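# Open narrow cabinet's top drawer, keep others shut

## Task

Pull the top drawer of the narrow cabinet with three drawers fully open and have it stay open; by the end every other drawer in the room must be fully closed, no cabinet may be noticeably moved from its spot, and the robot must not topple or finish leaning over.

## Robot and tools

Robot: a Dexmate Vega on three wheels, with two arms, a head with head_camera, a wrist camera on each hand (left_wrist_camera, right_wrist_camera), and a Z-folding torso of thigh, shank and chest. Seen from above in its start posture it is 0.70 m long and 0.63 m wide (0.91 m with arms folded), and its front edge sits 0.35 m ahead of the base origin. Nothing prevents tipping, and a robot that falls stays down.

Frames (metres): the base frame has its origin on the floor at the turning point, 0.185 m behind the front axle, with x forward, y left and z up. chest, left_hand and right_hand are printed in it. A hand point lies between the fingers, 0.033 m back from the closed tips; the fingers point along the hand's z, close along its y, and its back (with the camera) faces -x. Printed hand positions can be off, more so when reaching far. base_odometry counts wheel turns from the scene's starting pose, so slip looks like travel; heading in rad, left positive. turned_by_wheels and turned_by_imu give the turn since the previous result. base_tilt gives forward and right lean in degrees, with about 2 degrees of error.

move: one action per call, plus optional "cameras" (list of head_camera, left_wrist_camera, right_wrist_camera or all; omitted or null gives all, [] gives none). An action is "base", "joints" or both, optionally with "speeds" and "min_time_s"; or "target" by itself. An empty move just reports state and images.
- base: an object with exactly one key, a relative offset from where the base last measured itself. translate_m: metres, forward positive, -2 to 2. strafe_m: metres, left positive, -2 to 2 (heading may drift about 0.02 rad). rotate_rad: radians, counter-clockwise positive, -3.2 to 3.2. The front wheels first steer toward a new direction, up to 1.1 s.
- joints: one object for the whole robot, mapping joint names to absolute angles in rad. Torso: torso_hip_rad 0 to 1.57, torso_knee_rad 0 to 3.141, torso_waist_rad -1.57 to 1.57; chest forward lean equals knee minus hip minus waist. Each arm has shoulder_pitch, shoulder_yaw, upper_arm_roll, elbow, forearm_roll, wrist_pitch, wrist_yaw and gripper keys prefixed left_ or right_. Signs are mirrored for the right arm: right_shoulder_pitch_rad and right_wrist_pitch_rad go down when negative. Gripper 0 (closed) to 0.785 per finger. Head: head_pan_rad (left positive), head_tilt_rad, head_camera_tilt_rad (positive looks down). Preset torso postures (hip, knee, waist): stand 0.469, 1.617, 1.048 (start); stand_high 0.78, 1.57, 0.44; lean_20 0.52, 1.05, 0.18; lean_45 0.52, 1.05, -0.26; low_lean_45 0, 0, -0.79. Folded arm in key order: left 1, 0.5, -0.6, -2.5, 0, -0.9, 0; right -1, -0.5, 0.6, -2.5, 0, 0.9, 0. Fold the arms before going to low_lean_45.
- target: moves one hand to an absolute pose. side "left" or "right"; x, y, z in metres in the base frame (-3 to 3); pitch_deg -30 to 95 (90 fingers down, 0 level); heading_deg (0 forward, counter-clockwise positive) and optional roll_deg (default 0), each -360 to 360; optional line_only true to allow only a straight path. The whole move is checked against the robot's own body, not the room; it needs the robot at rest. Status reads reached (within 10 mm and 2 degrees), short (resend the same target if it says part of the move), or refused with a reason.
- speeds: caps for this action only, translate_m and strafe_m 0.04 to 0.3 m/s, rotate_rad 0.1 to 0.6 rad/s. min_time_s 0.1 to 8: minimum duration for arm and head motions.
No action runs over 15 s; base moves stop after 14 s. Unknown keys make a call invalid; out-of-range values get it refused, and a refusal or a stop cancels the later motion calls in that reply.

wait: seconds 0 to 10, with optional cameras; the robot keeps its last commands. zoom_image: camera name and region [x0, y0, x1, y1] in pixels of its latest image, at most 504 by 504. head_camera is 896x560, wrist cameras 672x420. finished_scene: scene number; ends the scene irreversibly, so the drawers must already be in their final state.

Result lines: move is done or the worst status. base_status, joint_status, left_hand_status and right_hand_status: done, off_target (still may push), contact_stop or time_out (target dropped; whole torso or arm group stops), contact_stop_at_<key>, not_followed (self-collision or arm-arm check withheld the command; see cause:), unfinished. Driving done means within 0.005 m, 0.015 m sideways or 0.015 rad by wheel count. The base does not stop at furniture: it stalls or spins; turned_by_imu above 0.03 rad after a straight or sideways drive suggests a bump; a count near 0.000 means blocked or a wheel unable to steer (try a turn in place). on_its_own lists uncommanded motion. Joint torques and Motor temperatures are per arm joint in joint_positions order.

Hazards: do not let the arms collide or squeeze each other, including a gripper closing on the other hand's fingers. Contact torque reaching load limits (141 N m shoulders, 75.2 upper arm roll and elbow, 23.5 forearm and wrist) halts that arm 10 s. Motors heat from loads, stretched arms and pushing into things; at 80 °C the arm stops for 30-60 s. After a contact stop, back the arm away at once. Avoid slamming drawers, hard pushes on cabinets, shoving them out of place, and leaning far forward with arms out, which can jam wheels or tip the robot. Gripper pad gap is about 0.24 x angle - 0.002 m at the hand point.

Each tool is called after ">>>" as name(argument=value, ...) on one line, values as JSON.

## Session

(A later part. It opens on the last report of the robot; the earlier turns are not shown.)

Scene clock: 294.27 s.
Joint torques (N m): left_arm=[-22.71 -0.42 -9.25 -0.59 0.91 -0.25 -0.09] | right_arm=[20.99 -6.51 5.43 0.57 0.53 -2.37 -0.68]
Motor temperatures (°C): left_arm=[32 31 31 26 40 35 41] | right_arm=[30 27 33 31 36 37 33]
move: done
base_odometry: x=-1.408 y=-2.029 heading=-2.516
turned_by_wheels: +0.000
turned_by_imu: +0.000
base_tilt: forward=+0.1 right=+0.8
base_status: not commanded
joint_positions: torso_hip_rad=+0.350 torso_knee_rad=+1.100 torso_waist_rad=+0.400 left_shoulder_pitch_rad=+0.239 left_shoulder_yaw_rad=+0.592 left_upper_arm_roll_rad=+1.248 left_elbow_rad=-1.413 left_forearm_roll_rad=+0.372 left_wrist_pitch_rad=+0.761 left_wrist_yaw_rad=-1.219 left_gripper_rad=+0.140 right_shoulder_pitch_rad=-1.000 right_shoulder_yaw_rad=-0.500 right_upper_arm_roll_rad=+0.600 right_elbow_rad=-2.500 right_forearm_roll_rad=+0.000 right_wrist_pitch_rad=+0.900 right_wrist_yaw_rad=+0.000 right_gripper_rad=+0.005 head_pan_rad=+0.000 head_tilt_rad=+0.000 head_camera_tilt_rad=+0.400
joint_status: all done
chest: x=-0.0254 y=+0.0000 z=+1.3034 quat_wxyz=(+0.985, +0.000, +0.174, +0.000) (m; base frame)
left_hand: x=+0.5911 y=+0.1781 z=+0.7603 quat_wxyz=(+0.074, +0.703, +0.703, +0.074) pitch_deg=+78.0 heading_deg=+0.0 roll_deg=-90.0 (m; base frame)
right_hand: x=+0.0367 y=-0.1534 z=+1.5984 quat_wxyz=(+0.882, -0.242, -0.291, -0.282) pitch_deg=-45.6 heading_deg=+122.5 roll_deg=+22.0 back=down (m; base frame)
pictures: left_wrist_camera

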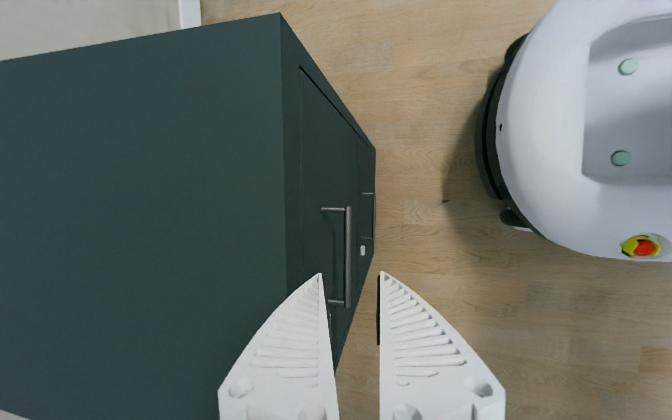

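>>> move(target={"side": "left", "x": 0.602, "y": 0.178, "z": 0.7, "pitch_deg": 78, "heading_deg": 0, "roll_deg": 90, "line_only": true}, cameras=["left_wrist_camera"])

>>> move(target={"side": "left", "x": 0.608, "y": 0.178, "z": 0.67, "pitch_deg": 78, "heading_deg": 0, "roll_deg": 90, "line_only": true}, cameras=["left_wrist_camera"])

Scene clock: 297.20 s.
Joint torques (N m): left_arm=[-23.86 -2.1 -8.21 -2.46 0.49 -0.32 0.58] | right_arm=[19.07 -5.99 5.37 0.32 0.61 -2.71 -0.72]
Motor temperatures (°C): left_arm=[32 31 31 26 40 35 41] | right_arm=[30 27 33 31 36 37 33]
move: done
base_odometry: x=-1.408 y=-2.029 heading=-2.516
turned_by_wheels: +0.000
turned_by_imu: +0.000
base_tilt: forward=+0.1 right=+0.7
base_status: not commanded
joint_positions: torso_hip_rad=+0.350 torso_knee_rad=+1.100 torso_waist_rad=+0.400 left_shoulder_pitch_rad=+0.283 left_shoulder_yaw_rad=+0.475 left_upper_arm_roll_rad=+1.253 left_elbow_rad=-1.152 left_forearm_roll_rad=+0.350 left_wrist_pitch_rad=+0.626 left_wrist_yaw_rad=-1.088 left_gripper_rad=+0.140 right_shoulder_pitch_rad=-1.000 right_shoulder_yaw_rad=-0.500 right_upper_arm_roll_rad=+0.600 right_elbow_rad=-2.500 right_forearm_roll_rad=+0.000 right_wrist_pitch_rad=+0.900 right_wrist_yaw_rad=+0.000 right_gripper_rad=+0.005 head_pan_rad=+0.000 head_tilt_rad=+0.000 head_camera_tilt_rad=+0.400
joint_status: not commanded
chest: x=-0.0253 y=+0.0000 z=+1.3034 quat_wxyz=(+0.985, +0.000, +0.174, +0.000) (m; base frame)
left_hand: x=+0.6020 y=+0.1781 z=+0.7010 quat_wxyz=(+0.074, +0.703, +0.703, +0.074) pitch_deg=+78.0 heading_deg=+0.0 roll_deg=-90.0 (m; base frame)
left_hand_status: reached (straight line, planned for 1.2 s): 1 mm and 0.0 deg off.
right_hand: x=+0.0367 y=-0.1534 z=+1.5984 quat_wxyz=(+0.882, -0.242, -0.291, -0.282) pitch_deg=-45.6 heading_deg=+122.5 roll_deg=+22.0 back=down (m; base frame)
pictures: left_wrist_camera

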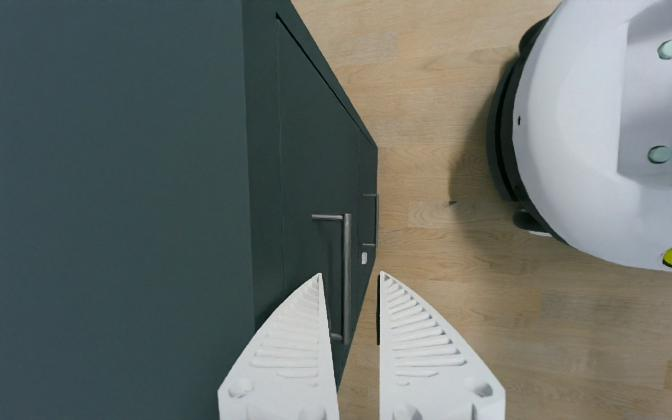

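Scene clock: 299.37 s.
Joint torques (N m): left_arm=[-23.85 -3.51 -7.39 -2.51 0.82 -0.56 1.03] | right_arm=[19.9 -8.25 5.58 0.51 0.72 -2.39 -0.69]
Motor temperatures (°C): left_arm=[32 31 31 26 40 35 41] | right_arm=[30 27 33 31 36 37 33]
move: done
base_odometry: x=-1.408 y=-2.029 heading=-2.515
turned_by_wheels: +0.000
turned_by_imu: +0.000
base_tilt: forward=+0.1 right=+0.7
base_status: not commanded
joint_positions: torso_hip_rad=+0.350 torso_knee_rad=+1.100 torso_waist_rad=+0.400 left_shoulder_pitch_rad=+0.292 left_shoulder_yaw_rad=+0.387 left_upper_arm_roll_rad=+1.258 left_elbow_rad=-0.958 left_forearm_roll_rad=+0.336 left_wrist_pitch_rad=+0.528 left_wrist_yaw_rad=-1.015 left_gripper_rad=+0.140 right_shoulder_pitch_rad=-1.000 right_shoulder_yaw_rad=-0.500 right_upper_arm_roll_rad=+0.600 right_elbow_rad=-2.500 right_forearm_roll_rad=+0.000 right_wrist_pitch_rad=+0.900 right_wrist_yaw_rad=+0.000 right_gripper_rad=+0.005 head_pan_rad=+0.000 head_tilt_rad=+0.000 head_camera_tilt_rad=+0.400
joint_status: not commanded
chest: x=-0.0254 y=+0.0000 z=+1.3034 quat_wxyz=(+0.985, +0.000, +0.174, +0.000) (m; base frame)
left_hand: x=+0.6079 y=+0.1781 z=+0.6707 quat_wxyz=(+0.074, +0.703, +0.703, +0.074) pitch_deg=+78.0 heading_deg=+0.0 roll_deg=+90.0 (m; base frame)
left_hand_status: reached (straight line, planned for 1.0 s): 1 mm and 0.0 deg off.
right_hand: x=+0.0367 y=-0.1534 z=+1.5984 quat_wxyz=(+0.882, -0.242, -0.291, -0.282) pitch_deg=-45.6 heading_deg=+122.5 roll_deg=+22.0 back=down (m; base frame)
pictures: left_wrist_camera

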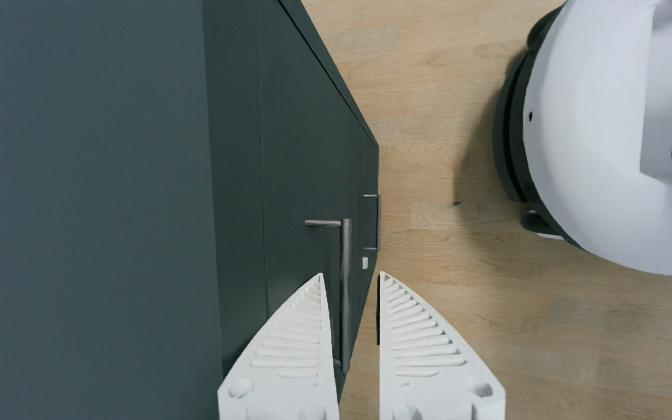

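>>> move(joints={"left_gripper_rad": 0.01}, cameras=["left_wrist_camera"])

>>> move(base={"translate_m": -0.025}, speeds={"translate_m": 0.04}, cameras=["head_camera", "left_wrist_camera"])

Scene clock: 300.20 s.
Joint torques (N m): left_arm=[-23.39 -2.3 -6.55 -1.66 0.25 -0.31 -0.93] | right_arm=[19.28 -7.67 5.33 -0.81 0.52 -1.72 -0.53]
Motor temperatures (°C): left_arm=[32 31 31 26 40 35 41] | right_arm=[30 27 33 31 36 37 33]
move: done
base_odometry: x=-1.408 y=-2.029 heading=-2.516
turned_by_wheels: +0.000
turned_by_imu: +0.000
base_tilt: forward=+0.1 right=+0.7
base_status: not commanded
joint_positions: torso_hip_rad=+0.350 torso_knee_rad=+1.100 torso_waist_rad=+0.400 left_shoulder_pitch_rad=+0.292 left_shoulder_yaw_rad=+0.386 left_upper_arm_roll_rad=+1.258 left_elbow_rad=-0.954 left_forearm_roll_rad=+0.336 left_wrist_pitch_rad=+0.526 left_wrist_yaw_rad=-1.013 left_gripper_rad=+0.010 right_shoulder_pitch_rad=-1.000 right_shoulder_yaw_rad=-0.500 right_upper_arm_roll_rad=+0.600 right_elbow_rad=-2.500 right_forearm_roll_rad=+0.000 right_wrist_pitch_rad=+0.900 right_wrist_yaw_rad=+0.000 right_gripper_rad=+0.005 head_pan_rad=+0.000 head_tilt_rad=+0.000 head_camera_tilt_rad=+0.400
joint_status: all done
chest: x=-0.0253 y=+0.0000 z=+1.3033 quat_wxyz=(+0.985, +0.000, +0.174, +0.000) (m; base frame)
left_hand: x=+0.6083 y=+0.1781 z=+0.6702 quat_wxyz=(+0.074, +0.703, +0.703, +0.074) pitch_deg=+78.0 heading_deg=+0.0 roll_deg=-90.0 (m; base frame)
right_hand: x=+0.0368 y=-0.1534 z=+1.5984 quat_wxyz=(+0.882, -0.242, -0.291, -0.282) pitch_deg=-45.6 heading_deg=+122.5 roll_deg=+22.0 back=down (m; base frame)
pictures: left_wrist_camera

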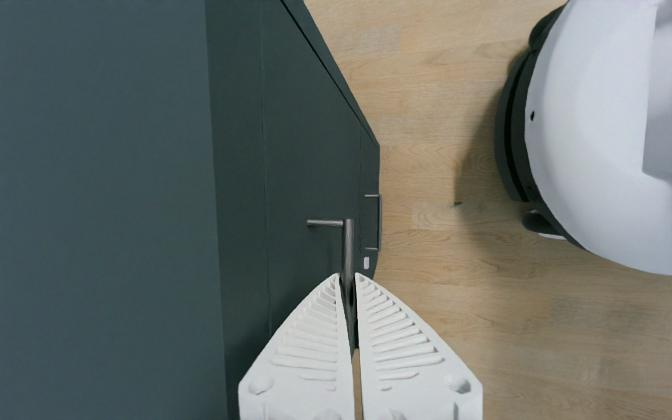

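Scene clock: 301.60 s.
Joint torques (N m): left_arm=[-14.1 -3.15 -4.8 -0.6 -5.09 -0.61 -6.9] | right_arm=[18.87 -7.32 5.87 0.53 0.62 -2.29 -0.67]
Motor temperatures (°C): left_arm=[32 31 31 26 40 35 41] | right_arm=[30 27 33 31 36 37 33]
move: done
base_odometry: x=-1.387 y=-2.014 heading=-2.516
turned_by_wheels: +0.000
turned_by_imu: +0.000
base_tilt: forward=+0.1 right=+0.7
base_status: done
joint_positions: torso_hip_rad=+0.350 torso_knee_rad=+1.100 torso_waist_rad=+0.400 left_shoulder_pitch_rad=+0.292 left_shoulder_yaw_rad=+0.385 left_upper_arm_roll_rad=+1.258 left_elbow_rad=-0.954 left_forearm_roll_rad=+0.337 left_wrist_pitch_rad=+0.526 left_wrist_yaw_rad=-1.011 left_gripper_rad=+0.010 right_shoulder_pitch_rad=-1.000 right_shoulder_yaw_rad=-0.500 right_upper_arm_roll_rad=+0.600 right_elbow_rad=-2.500 right_forearm_roll_rad=+0.000 right_wrist_pitch_rad=+0.900 right_wrist_yaw_rad=+0.000 right_gripper_rad=+0.005 head_pan_rad=+0.000 head_tilt_rad=+0.000 head_camera_tilt_rad=+0.400
joint_status: not commanded
chest: x=-0.0250 y=+0.0000 z=+1.3033 quat_wxyz=(+0.985, +0.000, +0.174, +0.000) (m; base frame)
left_hand: x=+0.6096 y=+0.1784 z=+0.6704 quat_wxyz=(+0.075, +0.703, +0.703, +0.075) pitch_deg=+77.8 heading_deg=+0.2 roll_deg=-89.8 (m; base frame)
right_hand: x=+0.0372 y=-0.1534 z=+1.5983 quat_wxyz=(+0.882, -0.242, -0.290, -0.282) pitch_deg=-45.6 heading_deg=+122.5 roll_deg=+22.1 back=down (m; base frame)
pictures: head_camera, left_wrist_camera

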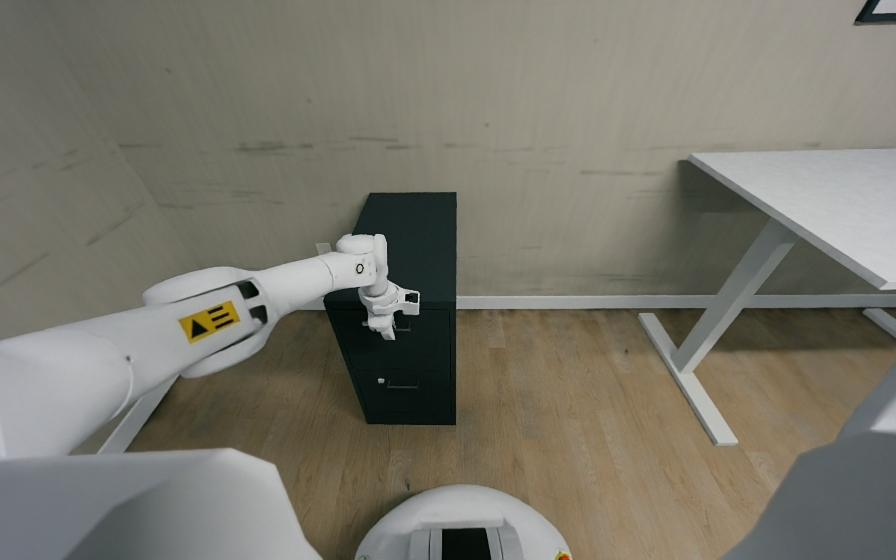

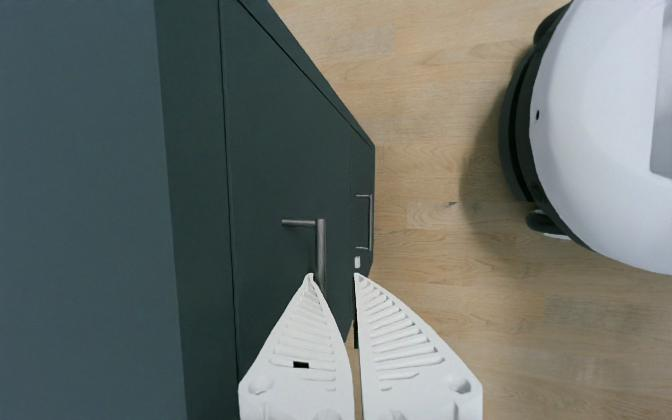

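>>> move(base={"translate_m": 0.024}, speeds={"translate_m": 0.04}, cameras=[])

>>> move(joints={"left_gripper_rad": 0.14}, cameras=["left_wrist_camera"])

>>> move(target={"side": "left", "x": 0.595, "y": 0.178, "z": 0.75, "pitch_deg": 78, "heading_deg": 0, "roll_deg": 90, "line_only": true}, cameras=["left_wrist_camera"])

Scene clock: 303.37 s.
Joint torques (N m): left_arm=[-16.56 -2.37 -3.93 -1.08 -0.76 -0.28 -1.41] | right_arm=[19.75 -7.95 5.58 0.53 0.68 -2.23 -0.64]
Motor temperatures (°C): left_arm=[32 31 31 26 40 35 41] | right_arm=[30 27 33 31 36 37 33]
move: done
base_odometry: x=-1.407 y=-2.029 heading=-2.516
turned_by_wheels: +0.000
turned_by_imu: +0.000
base_tilt: forward=+0.1 right=+0.8
base_status: done
joint_positions: torso_hip_rad=+0.350 torso_knee_rad=+1.100 torso_waist_rad=+0.400 left_shoulder_pitch_rad=+0.292 left_shoulder_yaw_rad=+0.385 left_upper_arm_roll_rad=+1.258 left_elbow_rad=-0.954 left_forearm_roll_rad=+0.336 left_wrist_pitch_rad=+0.526 left_wrist_yaw_rad=-1.013 left_gripper_rad=+0.010 right_shoulder_pitch_rad=-1.000 right_shoulder_yaw_rad=-0.500 right_upper_arm_roll_rad=+0.600 right_elbow_rad=-2.500 right_forearm_roll_rad=+0.000 right_wrist_pitch_rad=+0.900 right_wrist_yaw_rad=+0.000 right_gripper_rad=+0.005 head_pan_rad=+0.000 head_tilt_rad=+0.000 head_camera_tilt_rad=+0.400
joint_status: not commanded
chest: x=-0.0253 y=+0.0000 z=+1.3034 quat_wxyz=(+0.985, +0.000, +0.174, +0.000) (m; base frame)
left_hand: x=+0.6086 y=+0.1781 z=+0.6704 quat_wxyz=(+0.074, +0.703, +0.703, +0.074) pitch_deg=+77.9 heading_deg=+0.0 roll_deg=-90.0 (m; base frame)
right_hand: x=+0.0368 y=-0.1534 z=+1.5984 quat_wxyz=(+0.882, -0.242, -0.291, -0.282) pitch_deg=-45.6 heading_deg=+122.5 roll_deg=+22.0 back=down (m; base frame)
pictures: none
No camera images: "cameras" was empty.

Scene clock: 303.97 s.
Joint torques (N m): left_arm=[-25.7 -2.95 -8.04 -1.5 0.97 -0.18 0.83] | right_arm=[18.55 -7.94 5.32 0 0.63 -2.51 -0.61]
Motor temperatures (°C): left_arm=[32 31 31 26 40 35 41] | right_arm=[30 27 33 31 36 37 33]
move: done
base_odometry: x=-1.407 y=-2.029 heading=-2.516
turned_by_wheels: +0.000
turned_by_imu: +0.000
base_tilt: forward=+0.1 right=+0.8
base_status: not commanded
joint_positions: torso_hip_rad=+0.350 torso_knee_rad=+1.100 torso_waist_rad=+0.400 left_shoulder_pitch_rad=+0.292 left_shoulder_yaw_rad=+0.385 left_upper_arm_roll_rad=+1.258 left_elbow_rad=-0.954 left_forearm_roll_rad=+0.336 left_wrist_pitch_rad=+0.526 left_wrist_yaw_rad=-1.014 left_gripper_rad=+0.140 right_shoulder_pitch_rad=-1.000 right_shoulder_yaw_rad=-0.500 right_upper_arm_roll_rad=+0.600 right_elbow_rad=-2.500 right_forearm_roll_rad=+0.000 right_wrist_pitch_rad=+0.900 right_wrist_yaw_rad=+0.000 right_gripper_rad=+0.005 head_pan_rad=+0.000 head_tilt_rad=+0.000 head_camera_tilt_rad=+0.400
joint_status: all done
chest: x=-0.0253 y=+0.0000 z=+1.3033 quat_wxyz=(+0.985, +0.000, +0.174, +0.000) (m; base frame)
left_hand: x=+0.6080 y=+0.1781 z=+0.6700 quat_wxyz=(+0.074, +0.703, +0.703, +0.074) pitch_deg=+78.0 heading_deg=+0.0 roll_deg=+90.0 (m; base frame)
right_hand: x=+0.0368 y=-0.1534 z=+1.5983 quat_wxyz=(+0.882, -0.242, -0.291, -0.282) pitch_deg=-45.6 heading_deg=+122.5 roll_deg=+22.1 back=down (m; base frame)
pictures: left_wrist_camera

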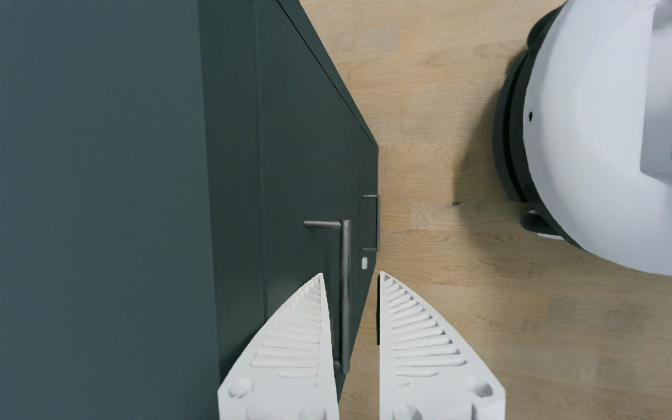

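Scene clock: 306.83 s.
Joint torques (N m): left_arm=[-34.12 3.47 -15.88 -4.13 1.12 -0.18 0.08] | right_arm=[19.65 -7.26 5.1 -1.03 0.81 -2.72 -0.43]
Motor temperatures (°C): left_arm=[33 31 32 26 40 35 41] | right_arm=[30 27 33 31 36 37 33]
move: done
base_odometry: x=-1.407 y=-2.029 heading=-2.516
turned_by_wheels: +0.000
turned_by_imu: +0.000
base_tilt: forward=+0.1 right=+0.7
base_status: not commanded
joint_positions: torso_hip_rad=+0.350 torso_knee_rad=+1.100 torso_waist_rad=+0.400 left_shoulder_pitch_rad=+0.245 left_shoulder_yaw_rad=+0.567 left_upper_arm_roll_rad=+1.250 left_elbow_rad=-1.357 left_forearm_roll_rad=+0.366 left_wrist_pitch_rad=+0.731 left_wrist_yaw_rad=-1.194 left_gripper_rad=+0.140 right_shoulder_pitch_rad=-1.000 right_shoulder_yaw_rad=-0.500 right_upper_arm_roll_rad=+0.600 right_elbow_rad=-2.500 right_forearm_roll_rad=+0.000 right_wrist_pitch_rad=+0.900 right_wrist_yaw_rad=+0.000 right_gripper_rad=+0.005 head_pan_rad=+0.000 head_tilt_rad=+0.000 head_camera_tilt_rad=+0.400
joint_status: not commanded
chest: x=-0.0253 y=+0.0000 z=+1.3033 quat_wxyz=(+0.985, +0.000, +0.174, +0.000) (m; base frame)
left_hand: x=+0.5950 y=+0.1780 z=+0.7488 quat_wxyz=(+0.074, +0.703, +0.703, +0.074) pitch_deg=+78.0 heading_deg=+0.0 roll_deg=-90.0 (m; base frame)
left_hand_status: reached (straight line, planned for 1.6 s): 1 mm and 0.0 deg off.
right_hand: x=+0.0368 y=-0.1534 z=+1.5983 quat_wxyz=(+0.882, -0.242, -0.291, -0.282) pitch_deg=-45.6 heading_deg=+122.5 roll_deg=+22.1 back=down (m; base frame)
pictures: left_wrist_camera

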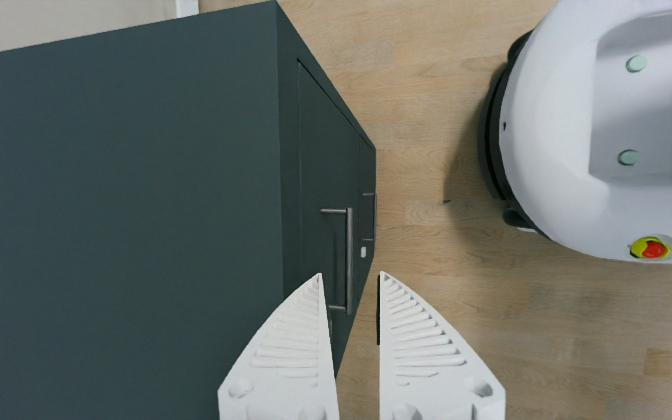

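>>> move(base={"translate_m": -0.12}, speeds={"translate_m": 0.1}, cameras=[])

>>> move(joints={"left_gripper_rad": 0.7}, cameras=[])

>>> move(target={"side": "left", "x": 0.6, "y": 0.24, "z": 0.69, "pitch_deg": 15, "heading_deg": 0, "roll_deg": 0}, cameras=["left_wrist_camera"])

>>> zoom_image(camera="left_wrist_camera", region=[270, 100, 470, 250])

Scene clock: 309.57 s.
Joint torques (N m): left_arm=[-33.76 2.72 -14.96 -2.73 1.45 0.52 0.04] | right_arm=[19.75 -7.43 5.52 0.08 0.58 -2.2 -0.51]
Motor temperatures (°C): left_arm=[33 31 32 26 40 35 41] | right_arm=[30 27 33 31 36 37 33]
move: done
base_odometry: x=-1.310 y=-1.958 heading=-2.516
turned_by_wheels: +0.001
turned_by_imu: +0.002
base_tilt: forward=+0.0 right=+0.8
base_status: done
joint_positions: torso_hip_rad=+0.350 torso_knee_rad=+1.100 torso_waist_rad=+0.400 left_shoulder_pitch_rad=+0.245 left_shoulder_yaw_rad=+0.569 left_upper_arm_roll_rad=+1.250 left_elbow_rad=-1.361 left_forearm_roll_rad=+0.366 left_wrist_pitch_rad=+0.733 left_wrist_yaw_rad=-1.196 left_gripper_rad=+0.140 right_shoulder_pitch_rad=-1.000 right_shoulder_yaw_rad=-0.500 right_upper_arm_roll_rad=+0.600 right_elbow_rad=-2.500 right_forearm_roll_rad=+0.000 right_wrist_pitch_rad=+0.900 right_wrist_yaw_rad=+0.000 right_gripper_rad=+0.005 head_pan_rad=+0.000 head_tilt_rad=+0.000 head_camera_tilt_rad=+0.400
joint_status: not commanded
chest: x=-0.0253 y=+0.0000 z=+1.3033 quat_wxyz=(+0.985, +0.000, +0.174, +0.000) (m; base frame)
left_hand: x=+0.5947 y=+0.1780 z=+0.7497 quat_wxyz=(+0.074, +0.703, +0.703, +0.074) pitch_deg=+78.0 heading_deg=+0.0 roll_deg=-90.0 (m; base frame)
right_hand: x=+0.0368 y=-0.1534 z=+1.5983 quat_wxyz=(+0.882, -0.242, -0.291, -0.282) pitch_deg=-45.6 heading_deg=+122.5 roll_deg=+22.1 back=down (m; base frame)
pictures: none
No camera images: "cameras" was empty.

Scene clock: 310.73 s.
Joint torques (N m): left_arm=[-31.74 3.35 -14.98 -3.49 1.31 -0.54 0.02] | right_arm=[19.79 -7.91 5.49 0.13 0.54 -2.04 -0.78]
Motor temperatures (°C): left_arm=[33 31 32 26 40 35 41] | right_arm=[30 27 33 31 36 37 33]
move: done
base_odometry: x=-1.310 y=-1.958 heading=-2.516
turned_by_wheels: +0.000
turned_by_imu: +0.000
base_tilt: forward=+0.0 right=+0.7
base_status: not commanded
joint_positions: torso_hip_rad=+0.350 torso_knee_rad=+1.100 torso_waist_rad=+0.400 left_shoulder_pitch_rad=+0.245 left_shoulder_yaw_rad=+0.569 left_upper_arm_roll_rad=+1.250 left_elbow_rad=-1.361 left_forearm_roll_rad=+0.366 left_wrist_pitch_rad=+0.733 left_wrist_yaw_rad=-1.196 left_gripper_rad=+0.700 right_shoulder_pitch_rad=-1.000 right_shoulder_yaw_rad=-0.500 right_upper_arm_roll_rad=+0.600 right_elbow_rad=-2.500 right_forearm_roll_rad=+0.000 right_wrist_pitch_rad=+0.900 right_wrist_yaw_rad=+0.000 right_gripper_rad=+0.005 head_pan_rad=+0.000 head_tilt_rad=+0.000 head_camera_tilt_rad=+0.400
joint_status: all done
chest: x=-0.0253 y=+0.0000 z=+1.3033 quat_wxyz=(+0.985, +0.000, +0.174, +0.000) (m; base frame)
left_hand: x=+0.5947 y=+0.1780 z=+0.7497 quat_wxyz=(+0.074, +0.703, +0.703, +0.074) pitch_deg=+78.0 heading_deg=+0.0 roll_deg=-90.0 (m; base frame)
right_hand: x=+0.0368 y=-0.1534 z=+1.5983 quat_wxyz=(+0.882, -0.242, -0.291, -0.282) pitch_deg=-45.6 heading_deg=+122.5 roll_deg=+22.1 back=down (m; base frame)
pictures: none
No camera images: "cameras" was empty.

Scene clock: 317.30 s.
Joint torques (N m): left_arm=[-13.67 0.55 -3.47 0.72 1.2 3.26 0.07] | right_arm=[20.62 -6.92 5.1 0.53 0.51 -2.78 -0.66]
Motor temperatures (°C): left_arm=[33 31 32 26 40 35 41] | right_arm=[30 27 33 31 36 37 33]
move: done
base_odometry: x=-1.310 y=-1.958 heading=-2.516
turned_by_wheels: +0.000
turned_by_imu: +0.000
base_tilt: forward=+0.1 right=+0.8
base_status: not commanded
joint_positions: torso_hip_rad=+0.350 torso_knee_rad=+1.100 torso_waist_rad=+0.400 left_shoulder_pitch_rad=+0.530 left_shoulder_yaw_rad=+0.555 left_upper_arm_roll_rad=+2.130 left_elbow_rad=-1.001 left_forearm_roll_rad=+1.645 left_wrist_pitch_rad=+1.013 left_wrist_yaw_rad=-0.651 left_gripper_rad=+0.700 right_shoulder_pitch_rad=-1.000 right_shoulder_yaw_rad=-0.500 right_upper_arm_roll_rad=+0.600 right_elbow_rad=-2.500 right_forearm_roll_rad=+0.000 right_wrist_pitch_rad=+0.900 right_wrist_yaw_rad=+0.000 right_gripper_rad=+0.005 head_pan_rad=+0.000 head_tilt_rad=+0.000 head_camera_tilt_rad=+0.400
joint_status: not commanded
chest: x=-0.0253 y=+0.0000 z=+1.3033 quat_wxyz=(+0.985, +0.000, +0.174, +0.000) (m; base frame)
left_hand: x=+0.6002 y=+0.2402 z=+0.6901 quat_wxyz=(+0.000, +0.794, +0.002, +0.608) pitch_deg=+15.1 heading_deg=+0.1 roll_deg=-0.1 back=down (m; base frame)
left_hand_status: reached (straight line, planned for 5.3 s): 0 mm and 0.2 deg off.
right_hand: x=+0.0368 y=-0.1534 z=+1.5983 quat_wxyz=(+0.882, -0.242, -0.291, -0.282) pitch_deg=-45.6 heading_deg=+122.5 roll_deg=+22.1 back=down (m; base frame)
pictures: left_wrist_camera

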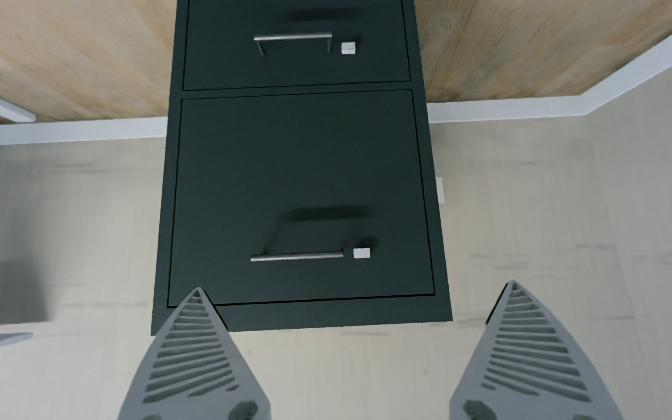

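Scaled by 2.520 from the camera's 672x420 image, which has a finer 960x600 frame.

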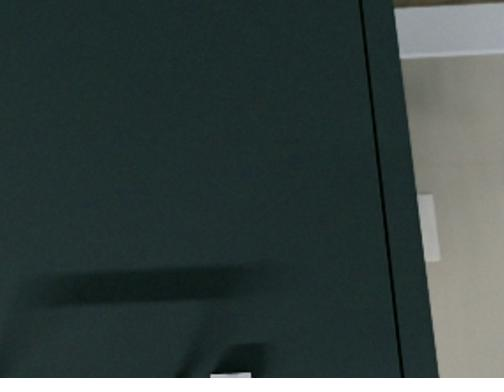

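>>> zoom_image(camera="left_wrist_camera", region=[230, 200, 430, 320])

>>> move(target={"side": "left", "x": 0.58, "y": 0.24, "z": 0.82, "pitch_deg": 30, "heading_deg": 0, "roll_deg": 0}, cameras=["head_camera", "left_wrist_camera"])

Scaled by 2.520 from the camera's 672x420 image, which has a finer 960x600 frame.

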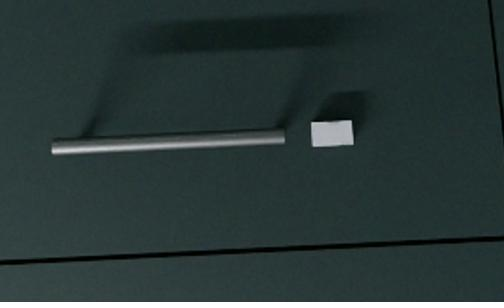

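Scene clock: 322.33 s.
Joint torques (N m): left_arm=[-23.04 4.01 -7.27 -2.5 1.15 1.36 -0.15] | right_arm=[19.99 -7.75 5.51 -0.6 0.6 -2.76 -0.63]
Motor temperatures (°C): left_arm=[33 31 32 26 40 35 41] | right_arm=[30 27 33 31 36 37 33]
move: done
base_odometry: x=-1.310 y=-1.958 heading=-2.516
turned_by_wheels: +0.000
turned_by_imu: +0.000
base_tilt: forward=+0.0 right=+0.7
base_status: not commanded
joint_positions: torso_hip_rad=+0.350 torso_knee_rad=+1.100 torso_waist_rad=+0.400 left_shoulder_pitch_rad=-0.134 left_shoulder_yaw_rad=+1.069 left_upper_arm_roll_rad=+2.371 left_elbow_rad=-2.031 left_forearm_roll_rad=+1.678 left_wrist_pitch_rad=+0.538 left_wrist_yaw_rad=-0.931 left_gripper_rad=+0.700 right_shoulder_pitch_rad=-1.000 right_shoulder_yaw_rad=-0.500 right_upper_arm_roll_rad=+0.600 right_elbow_rad=-2.500 right_forearm_roll_rad=+0.000 right_wrist_pitch_rad=+0.900 right_wrist_yaw_rad=+0.000 right_gripper_rad=+0.005 head_pan_rad=+0.000 head_tilt_rad=+0.000 head_camera_tilt_rad=+0.400
joint_status: not commanded
chest: x=-0.0253 y=+0.0000 z=+1.3033 quat_wxyz=(+0.985, +0.000, +0.174, +0.000) (m; base frame)
left_hand: x=+0.5802 y=+0.2401 z=+0.8193 quat_wxyz=(+0.000, +0.866, +0.000, +0.500) pitch_deg=+29.9 heading_deg=+0.0 roll_deg=+0.0 back=down (m; base frame)
left_hand_status: reached (straight line, planned for 3.6 s): 1 mm and 0.1 deg off.
right_hand: x=+0.0368 y=-0.1534 z=+1.5983 quat_wxyz=(+0.882, -0.242, -0.291, -0.282) pitch_deg=-45.6 heading_deg=+122.5 roll_deg=+22.1 back=down (m; base frame)
pictures: head_camera, left_wrist_camera

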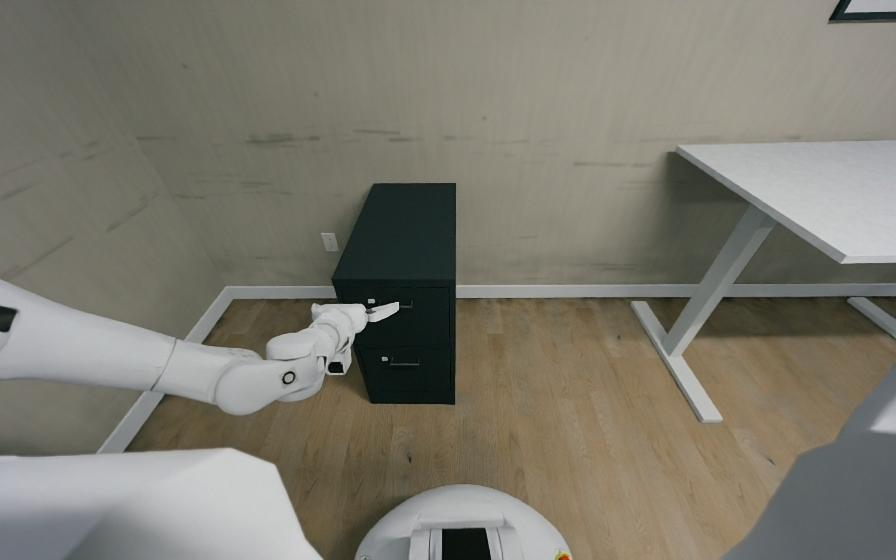

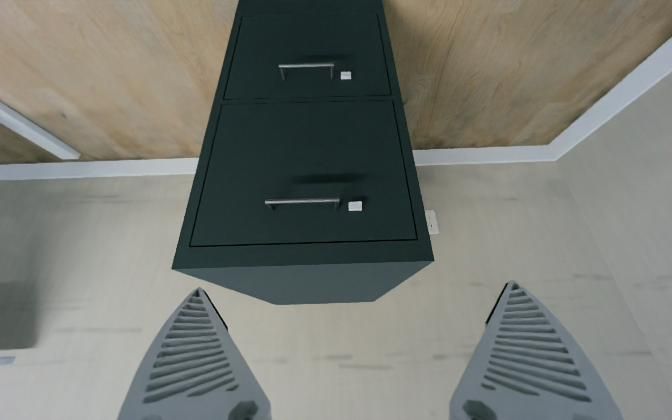

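>>> move(joints={"left_gripper_rad": 0.0}, cameras=[])

>>> move(target={"side": "left", "x": 0.58, "y": 0.258, "z": 0.69, "pitch_deg": 20, "heading_deg": 0, "roll_deg": 90}, cameras=["head_camera", "left_wrist_camera"])

Scene clock: 324.73 s.
Joint torques (N m): left_arm=[-25.41 4.21 -7.31 -1.52 1.43 1.96 -0.36] | right_arm=[19.94 -6.83 5.77 0.89 0.58 -2.66 -0.66]
Motor temperatures (°C): left_arm=[33 31 32 26 40 35 41] | right_arm=[30 27 33 31 36 37 33]
move: done
base_odometry: x=-1.310 y=-1.958 heading=-2.516
turned_by_wheels: +0.000
turned_by_imu: +0.000
base_tilt: forward=+0.1 right=+0.8
base_status: not commanded
joint_positions: torso_hip_rad=+0.350 torso_knee_rad=+1.100 torso_waist_rad=+0.400 left_shoulder_pitch_rad=-0.137 left_shoulder_yaw_rad=+1.072 left_upper_arm_roll_rad=+2.372 left_elbow_rad=-2.034 left_forearm_roll_rad=+1.677 left_wrist_pitch_rad=+0.535 left_wrist_yaw_rad=-0.931 left_gripper_rad=+0.000 right_shoulder_pitch_rad=-1.000 right_shoulder_yaw_rad=-0.500 right_upper_arm_roll_rad=+0.600 right_elbow_rad=-2.500 right_forearm_roll_rad=+0.000 right_wrist_pitch_rad=+0.900 right_wrist_yaw_rad=+0.000 right_gripper_rad=+0.005 head_pan_rad=+0.000 head_tilt_rad=+0.000 head_camera_tilt_rad=+0.400
joint_status: all done
chest: x=-0.0253 y=+0.0000 z=+1.3033 quat_wxyz=(+0.985, +0.000, +0.174, +0.000) (m; base frame)
left_hand: x=+0.5799 y=+0.2399 z=+0.8200 quat_wxyz=(+0.000, +0.866, +0.000, +0.500) pitch_deg=+30.0 heading_deg=+0.0 roll_deg=+0.0 back=down (m; base frame)
right_hand: x=+0.0368 y=-0.1534 z=+1.5983 quat_wxyz=(+0.882, -0.242, -0.291, -0.282) pitch_deg=-45.6 heading_deg=+122.5 roll_deg=+22.1 back=down (m; base frame)
pictures: none
No camera images: "cameras" was empty.

Scene clock: 331.50 s.
Joint torques (N m): left_arm=[-11.52 1.31 -11.6 -1.66 1.61 -0.19 1.45] | right_arm=[20.93 -6.82 5.29 -0.5 0.56 -1.87 -0.5]
Motor temperatures (°C): left_arm=[32 31 32 26 40 35 41] | right_arm=[30 27 33 31 36 37 33]
move: done
base_odometry: x=-1.310 y=-1.958 heading=-2.516
turned_by_wheels: +0.000
turned_by_imu: +0.000
base_tilt: forward=+0.1 right=+0.7
base_status: not commanded
joint_positions: torso_hip_rad=+0.350 torso_knee_rad=+1.100 torso_waist_rad=+0.400 left_shoulder_pitch_rad=+0.852 left_shoulder_yaw_rad=+0.835 left_upper_arm_roll_rad=+1.373 left_elbow_rad=-1.527 left_forearm_roll_rad=+0.176 left_wrist_pitch_rad=+0.677 left_wrist_yaw_rad=+0.594 left_gripper_rad=+0.000 right_shoulder_pitch_rad=-1.000 right_shoulder_yaw_rad=-0.500 right_upper_arm_roll_rad=+0.600 right_elbow_rad=-2.500 right_forearm_roll_rad=+0.000 right_wrist_pitch_rad=+0.900 right_wrist_yaw_rad=+0.000 right_gripper_rad=+0.005 head_pan_rad=+0.000 head_tilt_rad=+0.000 head_camera_tilt_rad=+0.400
joint_status: not commanded
chest: x=-0.0253 y=+0.0000 z=+1.3033 quat_wxyz=(+0.985, +0.000, +0.174, +0.000) (m; base frame)
left_hand: x=+0.5799 y=+0.2577 z=+0.6901 quat_wxyz=(+0.404, +0.581, +0.578, +0.406) pitch_deg=+20.1 heading_deg=-0.1 roll_deg=-89.7 (m; base frame)
left_hand_status: reached (straight line, planned for 5.5 s): 0 mm and 0.3 deg off.
right_hand: x=+0.0368 y=-0.1534 z=+1.5983 quat_wxyz=(+0.882, -0.242, -0.291, -0.282) pitch_deg=-45.6 heading_deg=+122.5 roll_deg=+22.1 back=down (m; base frame)
pictures: head_camera, left_wrist_camera

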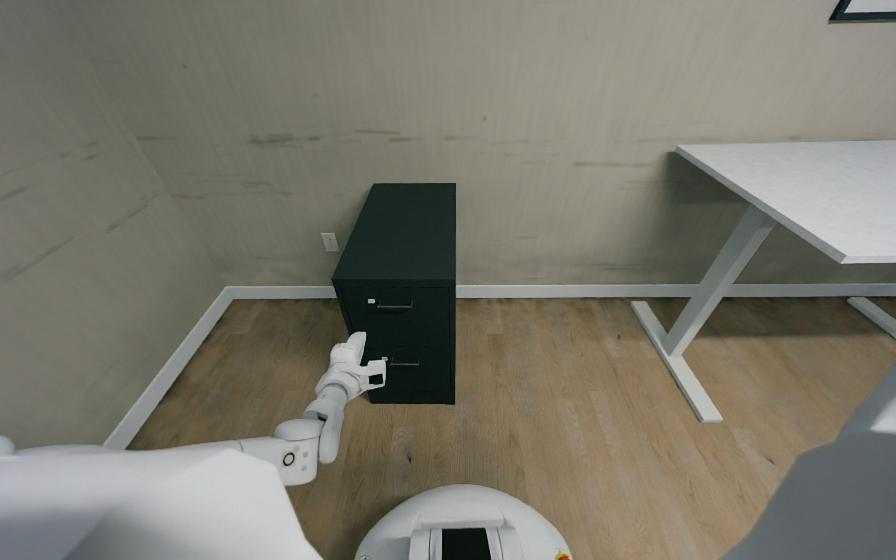

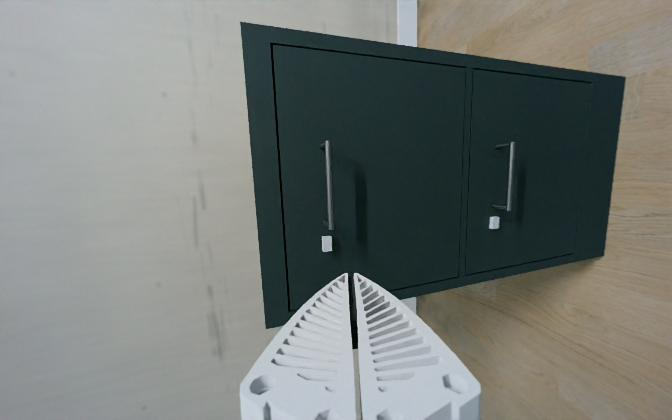

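>>> move(target={"side": "left", "x": 0.67, "y": 0.26, "z": 0.66, "pitch_deg": 10, "heading_deg": 0, "roll_deg": 90}, cameras=["head_camera", "left_wrist_camera"])

Scene clock: 332.27 s.
Joint torques (N m): left_arm=[-10.2 2.14 -11.99 -2.2 1.62 0.06 1.46] | right_arm=[18.93 -7.71 5.37 0.66 0.64 -2.71 -0.63]
Motor temperatures (°C): left_arm=[32 31 32 26 40 35 41] | right_arm=[30 27 33 31 36 37 33]
move: refused
base_odometry: x=-1.310 y=-1.958 heading=-2.516
turned_by_wheels: +0.000
turned_by_imu: +0.000
base_tilt: forward=+0.0 right=+0.8
base_status: not commanded
joint_positions: torso_hip_rad=+0.350 torso_knee_rad=+1.100 torso_waist_rad=+0.400 left_shoulder_pitch_rad=+0.854 left_shoulder_yaw_rad=+0.834 left_upper_arm_roll_rad=+1.370 left_elbow_rad=-1.525 left_forearm_roll_rad=+0.173 left_wrist_pitch_rad=+0.674 left_wrist_yaw_rad=+0.596 left_gripper_rad=+0.000 right_shoulder_pitch_rad=-1.000 right_shoulder_yaw_rad=-0.500 right_upper_arm_roll_rad=+0.600 right_elbow_rad=-2.500 right_forearm_roll_rad=+0.000 right_wrist_pitch_rad=+0.900 right_wrist_yaw_rad=+0.000 right_gripper_rad=+0.005 head_pan_rad=+0.000 head_tilt_rad=+0.000 head_camera_tilt_rad=+0.400
joint_status: not commanded
chest: x=-0.0253 y=+0.0000 z=+1.3033 quat_wxyz=(+0.985, +0.000, +0.174, +0.000) (m; base frame)
left_hand: x=+0.5798 y=+0.2580 z=+0.6899 quat_wxyz=(+0.405, +0.580, +0.579, +0.406) pitch_deg=+20.0 heading_deg=+0.0 roll_deg=-89.9 (m; base frame)
left_hand_status: refused: no posture of the arm gets there (out of reach): the closest leaves the hand 2.1 cm and 0 deg from the pose. Nothing moved.
right_hand: x=+0.0368 y=-0.1534 z=+1.5983 quat_wxyz=(+0.882, -0.242, -0.291, -0.282) pitch_deg=-45.6 heading_deg=+122.5 roll_deg=+22.1 back=down (m; base frame)
pictures: head_camera, left_wrist_camera

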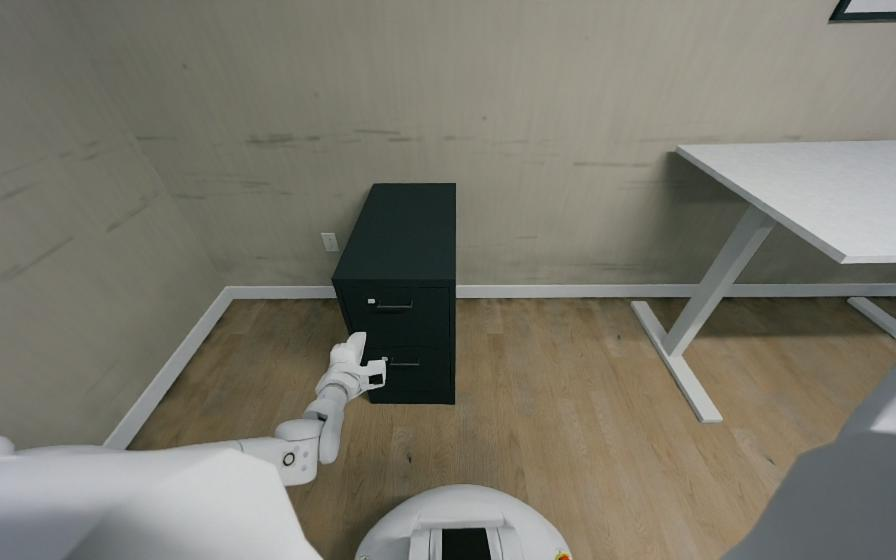

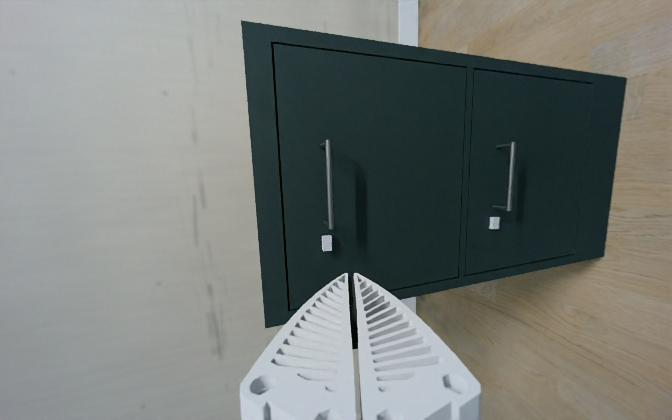

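>>> move(target={"side": "left", "x": 0.58, "y": 0.26, "z": 0.665, "pitch_deg": 15, "heading_deg": 0, "roll_deg": 90}, cameras=[])

>>> move(base={"translate_m": 0.09}, speeds={"translate_m": 0.08}, cameras=["head_camera", "left_wrist_camera"])

Scene clock: 335.13 s.
Joint torques (N m): left_arm=[-10.99 1.39 -10.37 -2.64 1.25 -0.43 1.15] | right_arm=[20.76 -7.54 5.56 0.61 0.73 -1.68 -0.68]
Motor temperatures (°C): left_arm=[32 31 32 26 40 35 41] | right_arm=[30 27 33 31 36 37 33]
move: done
base_odometry: x=-1.310 y=-1.958 heading=-2.516
turned_by_wheels: +0.000
turned_by_imu: +0.000
base_tilt: forward=+0.1 right=+0.7
base_status: not commanded
joint_positions: torso_hip_rad=+0.350 torso_knee_rad=+1.100 torso_waist_rad=+0.400 left_shoulder_pitch_rad=+0.888 left_shoulder_yaw_rad=+0.677 left_upper_arm_roll_rad=+1.365 left_elbow_rad=-1.205 left_forearm_roll_rad=+0.183 left_wrist_pitch_rad=+0.510 left_wrist_yaw_rad=+0.754 left_gripper_rad=+0.000 right_shoulder_pitch_rad=-1.000 right_shoulder_yaw_rad=-0.500 right_upper_arm_roll_rad=+0.600 right_elbow_rad=-2.500 right_forearm_roll_rad=+0.000 right_wrist_pitch_rad=+0.900 right_wrist_yaw_rad=+0.000 right_gripper_rad=+0.005 head_pan_rad=+0.000 head_tilt_rad=+0.000 head_camera_tilt_rad=+0.400
joint_status: not commanded
chest: x=-0.0253 y=+0.0000 z=+1.3033 quat_wxyz=(+0.985, +0.000, +0.174, +0.000) (m; base frame)
left_hand: x=+0.5800 y=+0.2600 z=+0.6651 quat_wxyz=(+0.430, +0.561, +0.561, +0.430) pitch_deg=+15.1 heading_deg=+0.0 roll_deg=-90.0 (m; base frame)
left_hand_status: reached (straight line, planned for 1.3 s): 0 mm and 0.1 deg off.
right_hand: x=+0.0368 y=-0.1534 z=+1.5983 quat_wxyz=(+0.882, -0.242, -0.291, -0.282) pitch_deg=-45.6 heading_deg=+122.5 roll_deg=+22.1 back=down (m; base frame)
pictures: none
No camera images: "cameras" was empty.

Scene clock: 337.10 s.
Joint torques (N m): left_arm=[-11.24 1 -9.98 -1.69 1.58 -0.44 1.49] | right_arm=[19.63 -7.46 5.13 0.4 0.57 -2.12 -0.55]
Motor temperatures (°C): left_arm=[32 31 32 26 40 35 41] | right_arm=[30 27 33 31 36 37 33]
move: done
base_odometry: x=-1.383 y=-2.011 heading=-2.516
turned_by_wheels: +0.000
turned_by_imu: -0.001
base_tilt: forward=+0.0 right=+0.7
base_status: done
joint_positions: torso_hip_rad=+0.350 torso_knee_rad=+1.100 torso_waist_rad=+0.400 left_shoulder_pitch_rad=+0.888 left_shoulder_yaw_rad=+0.675 left_upper_arm_roll_rad=+1.365 left_elbow_rad=-1.201 left_forearm_roll_rad=+0.184 left_wrist_pitch_rad=+0.508 left_wrist_yaw_rad=+0.756 left_gripper_rad=+0.000 right_shoulder_pitch_rad=-1.000 right_shoulder_yaw_rad=-0.500 right_upper_arm_roll_rad=+0.600 right_elbow_rad=-2.500 right_forearm_roll_rad=+0.000 right_wrist_pitch_rad=+0.900 right_wrist_yaw_rad=+0.000 right_gripper_rad=+0.005 head_pan_rad=+0.000 head_tilt_rad=+0.000 head_camera_tilt_rad=+0.400
joint_status: not commanded
chest: x=-0.0252 y=+0.0000 z=+1.3033 quat_wxyz=(+0.985, +0.000, +0.174, +0.000) (m; base frame)
left_hand: x=+0.5799 y=+0.2601 z=+0.6648 quat_wxyz=(+0.430, +0.561, +0.561, +0.430) pitch_deg=+15.0 heading_deg=+0.0 roll_deg=-90.0 (m; base frame)
right_hand: x=+0.0369 y=-0.1534 z=+1.5983 quat_wxyz=(+0.882, -0.242, -0.291, -0.282) pitch_deg=-45.6 heading_deg=+122.5 roll_deg=+22.1 back=down (m; base frame)
pictures: head_camera, left_wrist_camera

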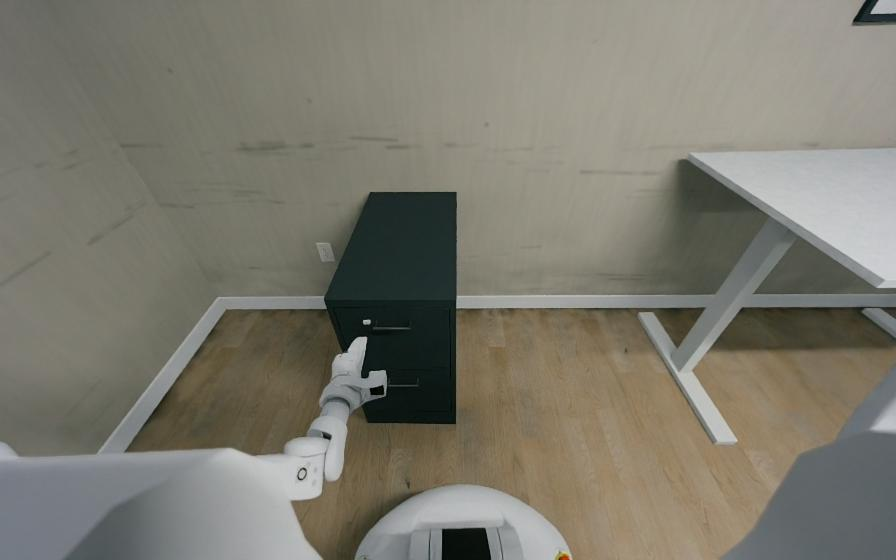

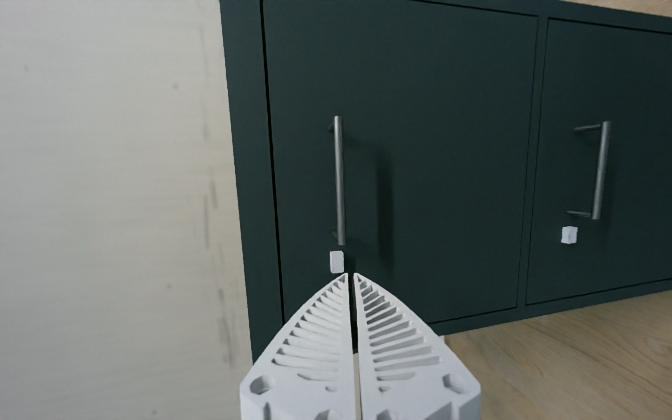

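>>> move(base={"translate_m": 0.035}, speeds={"translate_m": 0.04}, cameras=["left_wrist_camera"])

>>> zoom_image(camera="left_wrist_camera", region=[250, 180, 450, 330])

Scene clock: 339.30 s.
Joint torques (N m): left_arm=[-12.1 0.16 -9.72 -1.33 1.5 -0.84 1.69] | right_arm=[19.73 -6.83 5.46 1.32 0.7 -2.41 -0.6]
Motor temperatures (°C): left_arm=[32 31 32 26 40 35 41] | right_arm=[30 27 33 31 36 37 33]
move: done
base_odometry: x=-1.411 y=-2.031 heading=-2.516
turned_by_wheels: +0.000
turned_by_imu: +0.000
base_tilt: forward=+0.0 right=+0.8
base_status: done
joint_positions: torso_hip_rad=+0.350 torso_knee_rad=+1.100 torso_waist_rad=+0.400 left_shoulder_pitch_rad=+0.888 left_shoulder_yaw_rad=+0.675 left_upper_arm_roll_rad=+1.365 left_elbow_rad=-1.201 left_forearm_roll_rad=+0.184 left_wrist_pitch_rad=+0.508 left_wrist_yaw_rad=+0.756 left_gripper_rad=+0.000 right_shoulder_pitch_rad=-1.000 right_shoulder_yaw_rad=-0.500 right_upper_arm_roll_rad=+0.600 right_elbow_rad=-2.500 right_forearm_roll_rad=+0.000 right_wrist_pitch_rad=+0.900 right_wrist_yaw_rad=+0.000 right_gripper_rad=+0.005 head_pan_rad=+0.000 head_tilt_rad=+0.000 head_camera_tilt_rad=+0.400
joint_status: not commanded
chest: x=-0.0252 y=+0.0000 z=+1.3033 quat_wxyz=(+0.985, +0.000, +0.174, +0.000) (m; base frame)
left_hand: x=+0.5799 y=+0.2601 z=+0.6648 quat_wxyz=(+0.430, +0.561, +0.561, +0.430) pitch_deg=+15.0 heading_deg=+0.0 roll_deg=-90.0 (m; base frame)
right_hand: x=+0.0369 y=-0.1534 z=+1.5983 quat_wxyz=(+0.882, -0.242, -0.291, -0.282) pitch_deg=-45.6 heading_deg=+122.5 roll_deg=+22.1 back=down (m; base frame)
pictures: left_wrist_camera

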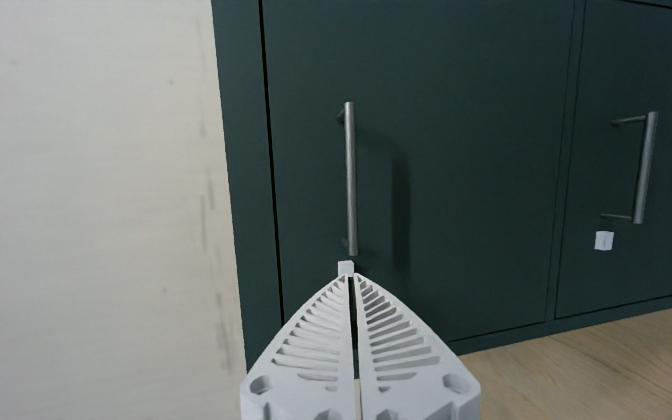

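Scaled by 2.520 from the camera's 672x420 image, which has a finer 960x600 frame.

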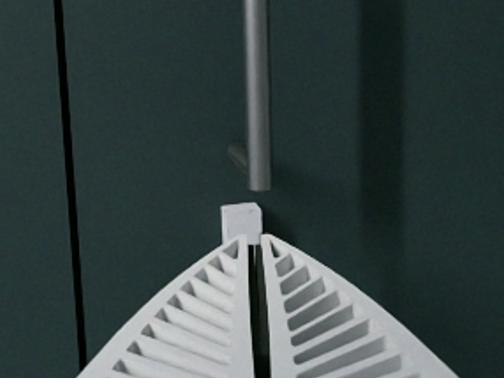

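>>> move(target={"side": "left", "x": 0.58, "y": 0.26, "z": 0.671, "pitch_deg": 15, "heading_deg": 0, "roll_deg": 90}, cameras=["left_wrist_camera"])

>>> move(base={"translate_m": 0.012}, speeds={"translate_m": 0.04}, cameras=["left_wrist_camera"])

>>> zoom_image(camera="left_wrist_camera", region=[250, 180, 450, 330])

Scene clock: 340.93 s.
Joint torques (N m): left_arm=[-10.25 5.47 -10.32 -3.21 1.57 -0.77 0.8] | right_arm=[19.8 -7.23 5.57 0.66 0.4 -2.97 -0.61]
Motor temperatures (°C): left_arm=[32 31 32 26 40 35 41] | right_arm=[30 27 33 31 36 37 33]
move: done
base_odometry: x=-1.411 y=-2.031 heading=-2.516
turned_by_wheels: +0.000
turned_by_imu: +0.000
base_tilt: forward=+0.1 right=+0.8
base_status: not commanded
joint_positions: torso_hip_rad=+0.350 torso_knee_rad=+1.100 torso_waist_rad=+0.400 left_shoulder_pitch_rad=+0.889 left_shoulder_yaw_rad=+0.696 left_upper_arm_roll_rad=+1.364 left_elbow_rad=-1.243 left_forearm_roll_rad=+0.184 left_wrist_pitch_rad=+0.529 left_wrist_yaw_rad=+0.749 left_gripper_rad=+0.000 right_shoulder_pitch_rad=-1.000 right_shoulder_yaw_rad=-0.500 right_upper_arm_roll_rad=+0.600 right_elbow_rad=-2.500 right_forearm_roll_rad=+0.000 right_wrist_pitch_rad=+0.900 right_wrist_yaw_rad=+0.000 right_gripper_rad=+0.005 head_pan_rad=+0.000 head_tilt_rad=+0.000 head_camera_tilt_rad=+0.400
joint_status: not commanded
chest: x=-0.0252 y=+0.0000 z=+1.3033 quat_wxyz=(+0.985, +0.000, +0.174, +0.000) (m; base frame)
left_hand: x=+0.5799 y=+0.2599 z=+0.6704 quat_wxyz=(+0.430, +0.561, +0.561, +0.430) pitch_deg=+15.0 heading_deg=+0.0 roll_deg=+90.0 (m; base frame)
left_hand_status: reached (straight line, planned for 0.4 s): 1 mm and 0.0 deg off.
right_hand: x=+0.0369 y=-0.1534 z=+1.5983 quat_wxyz=(+0.882, -0.242, -0.291, -0.282) pitch_deg=-45.6 heading_deg=+122.5 roll_deg=+22.1 back=down (m; base frame)
pictures: left_wrist_camera

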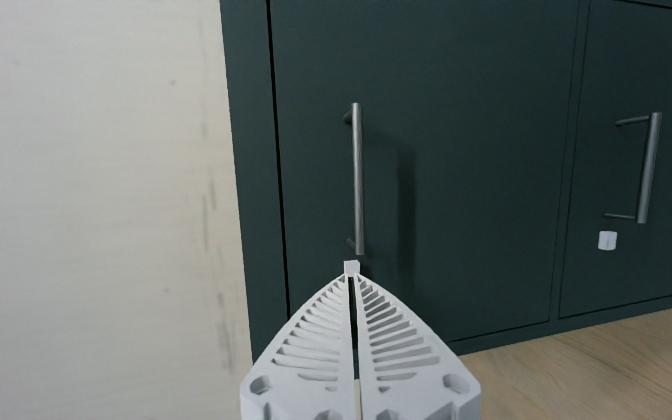

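Scene clock: 342.10 s.
Joint torques (N m): left_arm=[-10.82 5.37 -10.64 -3.34 1.39 0.05 0.71] | right_arm=[19.23 -7.07 5.57 -0.28 0.48 -2.48 -0.63]
Motor temperatures (°C): left_arm=[32 31 32 26 40 35 41] | right_arm=[30 27 33 31 36 37 33]
move: done
base_odometry: x=-1.421 y=-2.039 heading=-2.516
turned_by_wheels: +0.000
turned_by_imu: +0.000
base_tilt: forward=+0.1 right=+0.7
base_status: done
joint_positions: torso_hip_rad=+0.350 torso_knee_rad=+1.100 torso_waist_rad=+0.400 left_shoulder_pitch_rad=+0.889 left_shoulder_yaw_rad=+0.698 left_upper_arm_roll_rad=+1.364 left_elbow_rad=-1.247 left_forearm_roll_rad=+0.184 left_wrist_pitch_rad=+0.531 left_wrist_yaw_rad=+0.749 left_gripper_rad=+0.000 right_shoulder_pitch_rad=-1.000 right_shoulder_yaw_rad=-0.500 right_upper_arm_roll_rad=+0.600 right_elbow_rad=-2.500 right_forearm_roll_rad=+0.000 right_wrist_pitch_rad=+0.900 right_wrist_yaw_rad=+0.000 right_gripper_rad=+0.005 head_pan_rad=+0.000 head_tilt_rad=+0.000 head_camera_tilt_rad=+0.400
joint_status: not commanded
chest: x=-0.0252 y=+0.0000 z=+1.3033 quat_wxyz=(+0.985, +0.000, +0.174, +0.000) (m; base frame)
left_hand: x=+0.5799 y=+0.2599 z=+0.6709 quat_wxyz=(+0.430, +0.561, +0.561, +0.430) pitch_deg=+15.0 heading_deg=+0.0 roll_deg=+90.0 (m; base frame)
right_hand: x=+0.0369 y=-0.1534 z=+1.5983 quat_wxyz=(+0.882, -0.242, -0.291, -0.282) pitch_deg=-45.6 heading_deg=+122.5 roll_deg=+22.1 back=down (m; base frame)
pictures: left_wrist_camera

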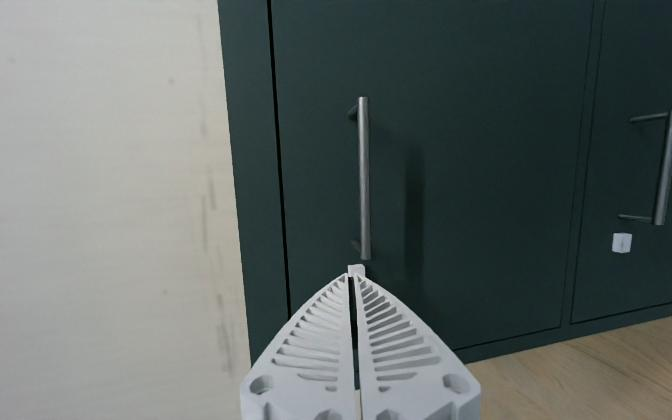

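Scaled by 2.520 from the camera's 672x420 image, which has a finer 960x600 frame.

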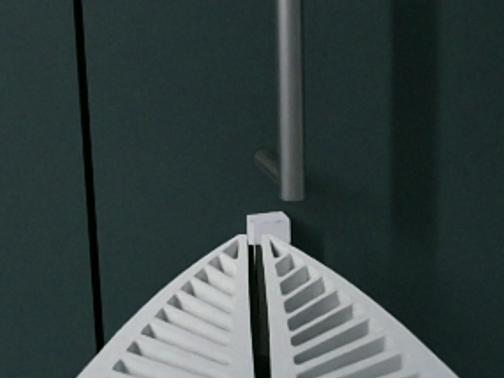

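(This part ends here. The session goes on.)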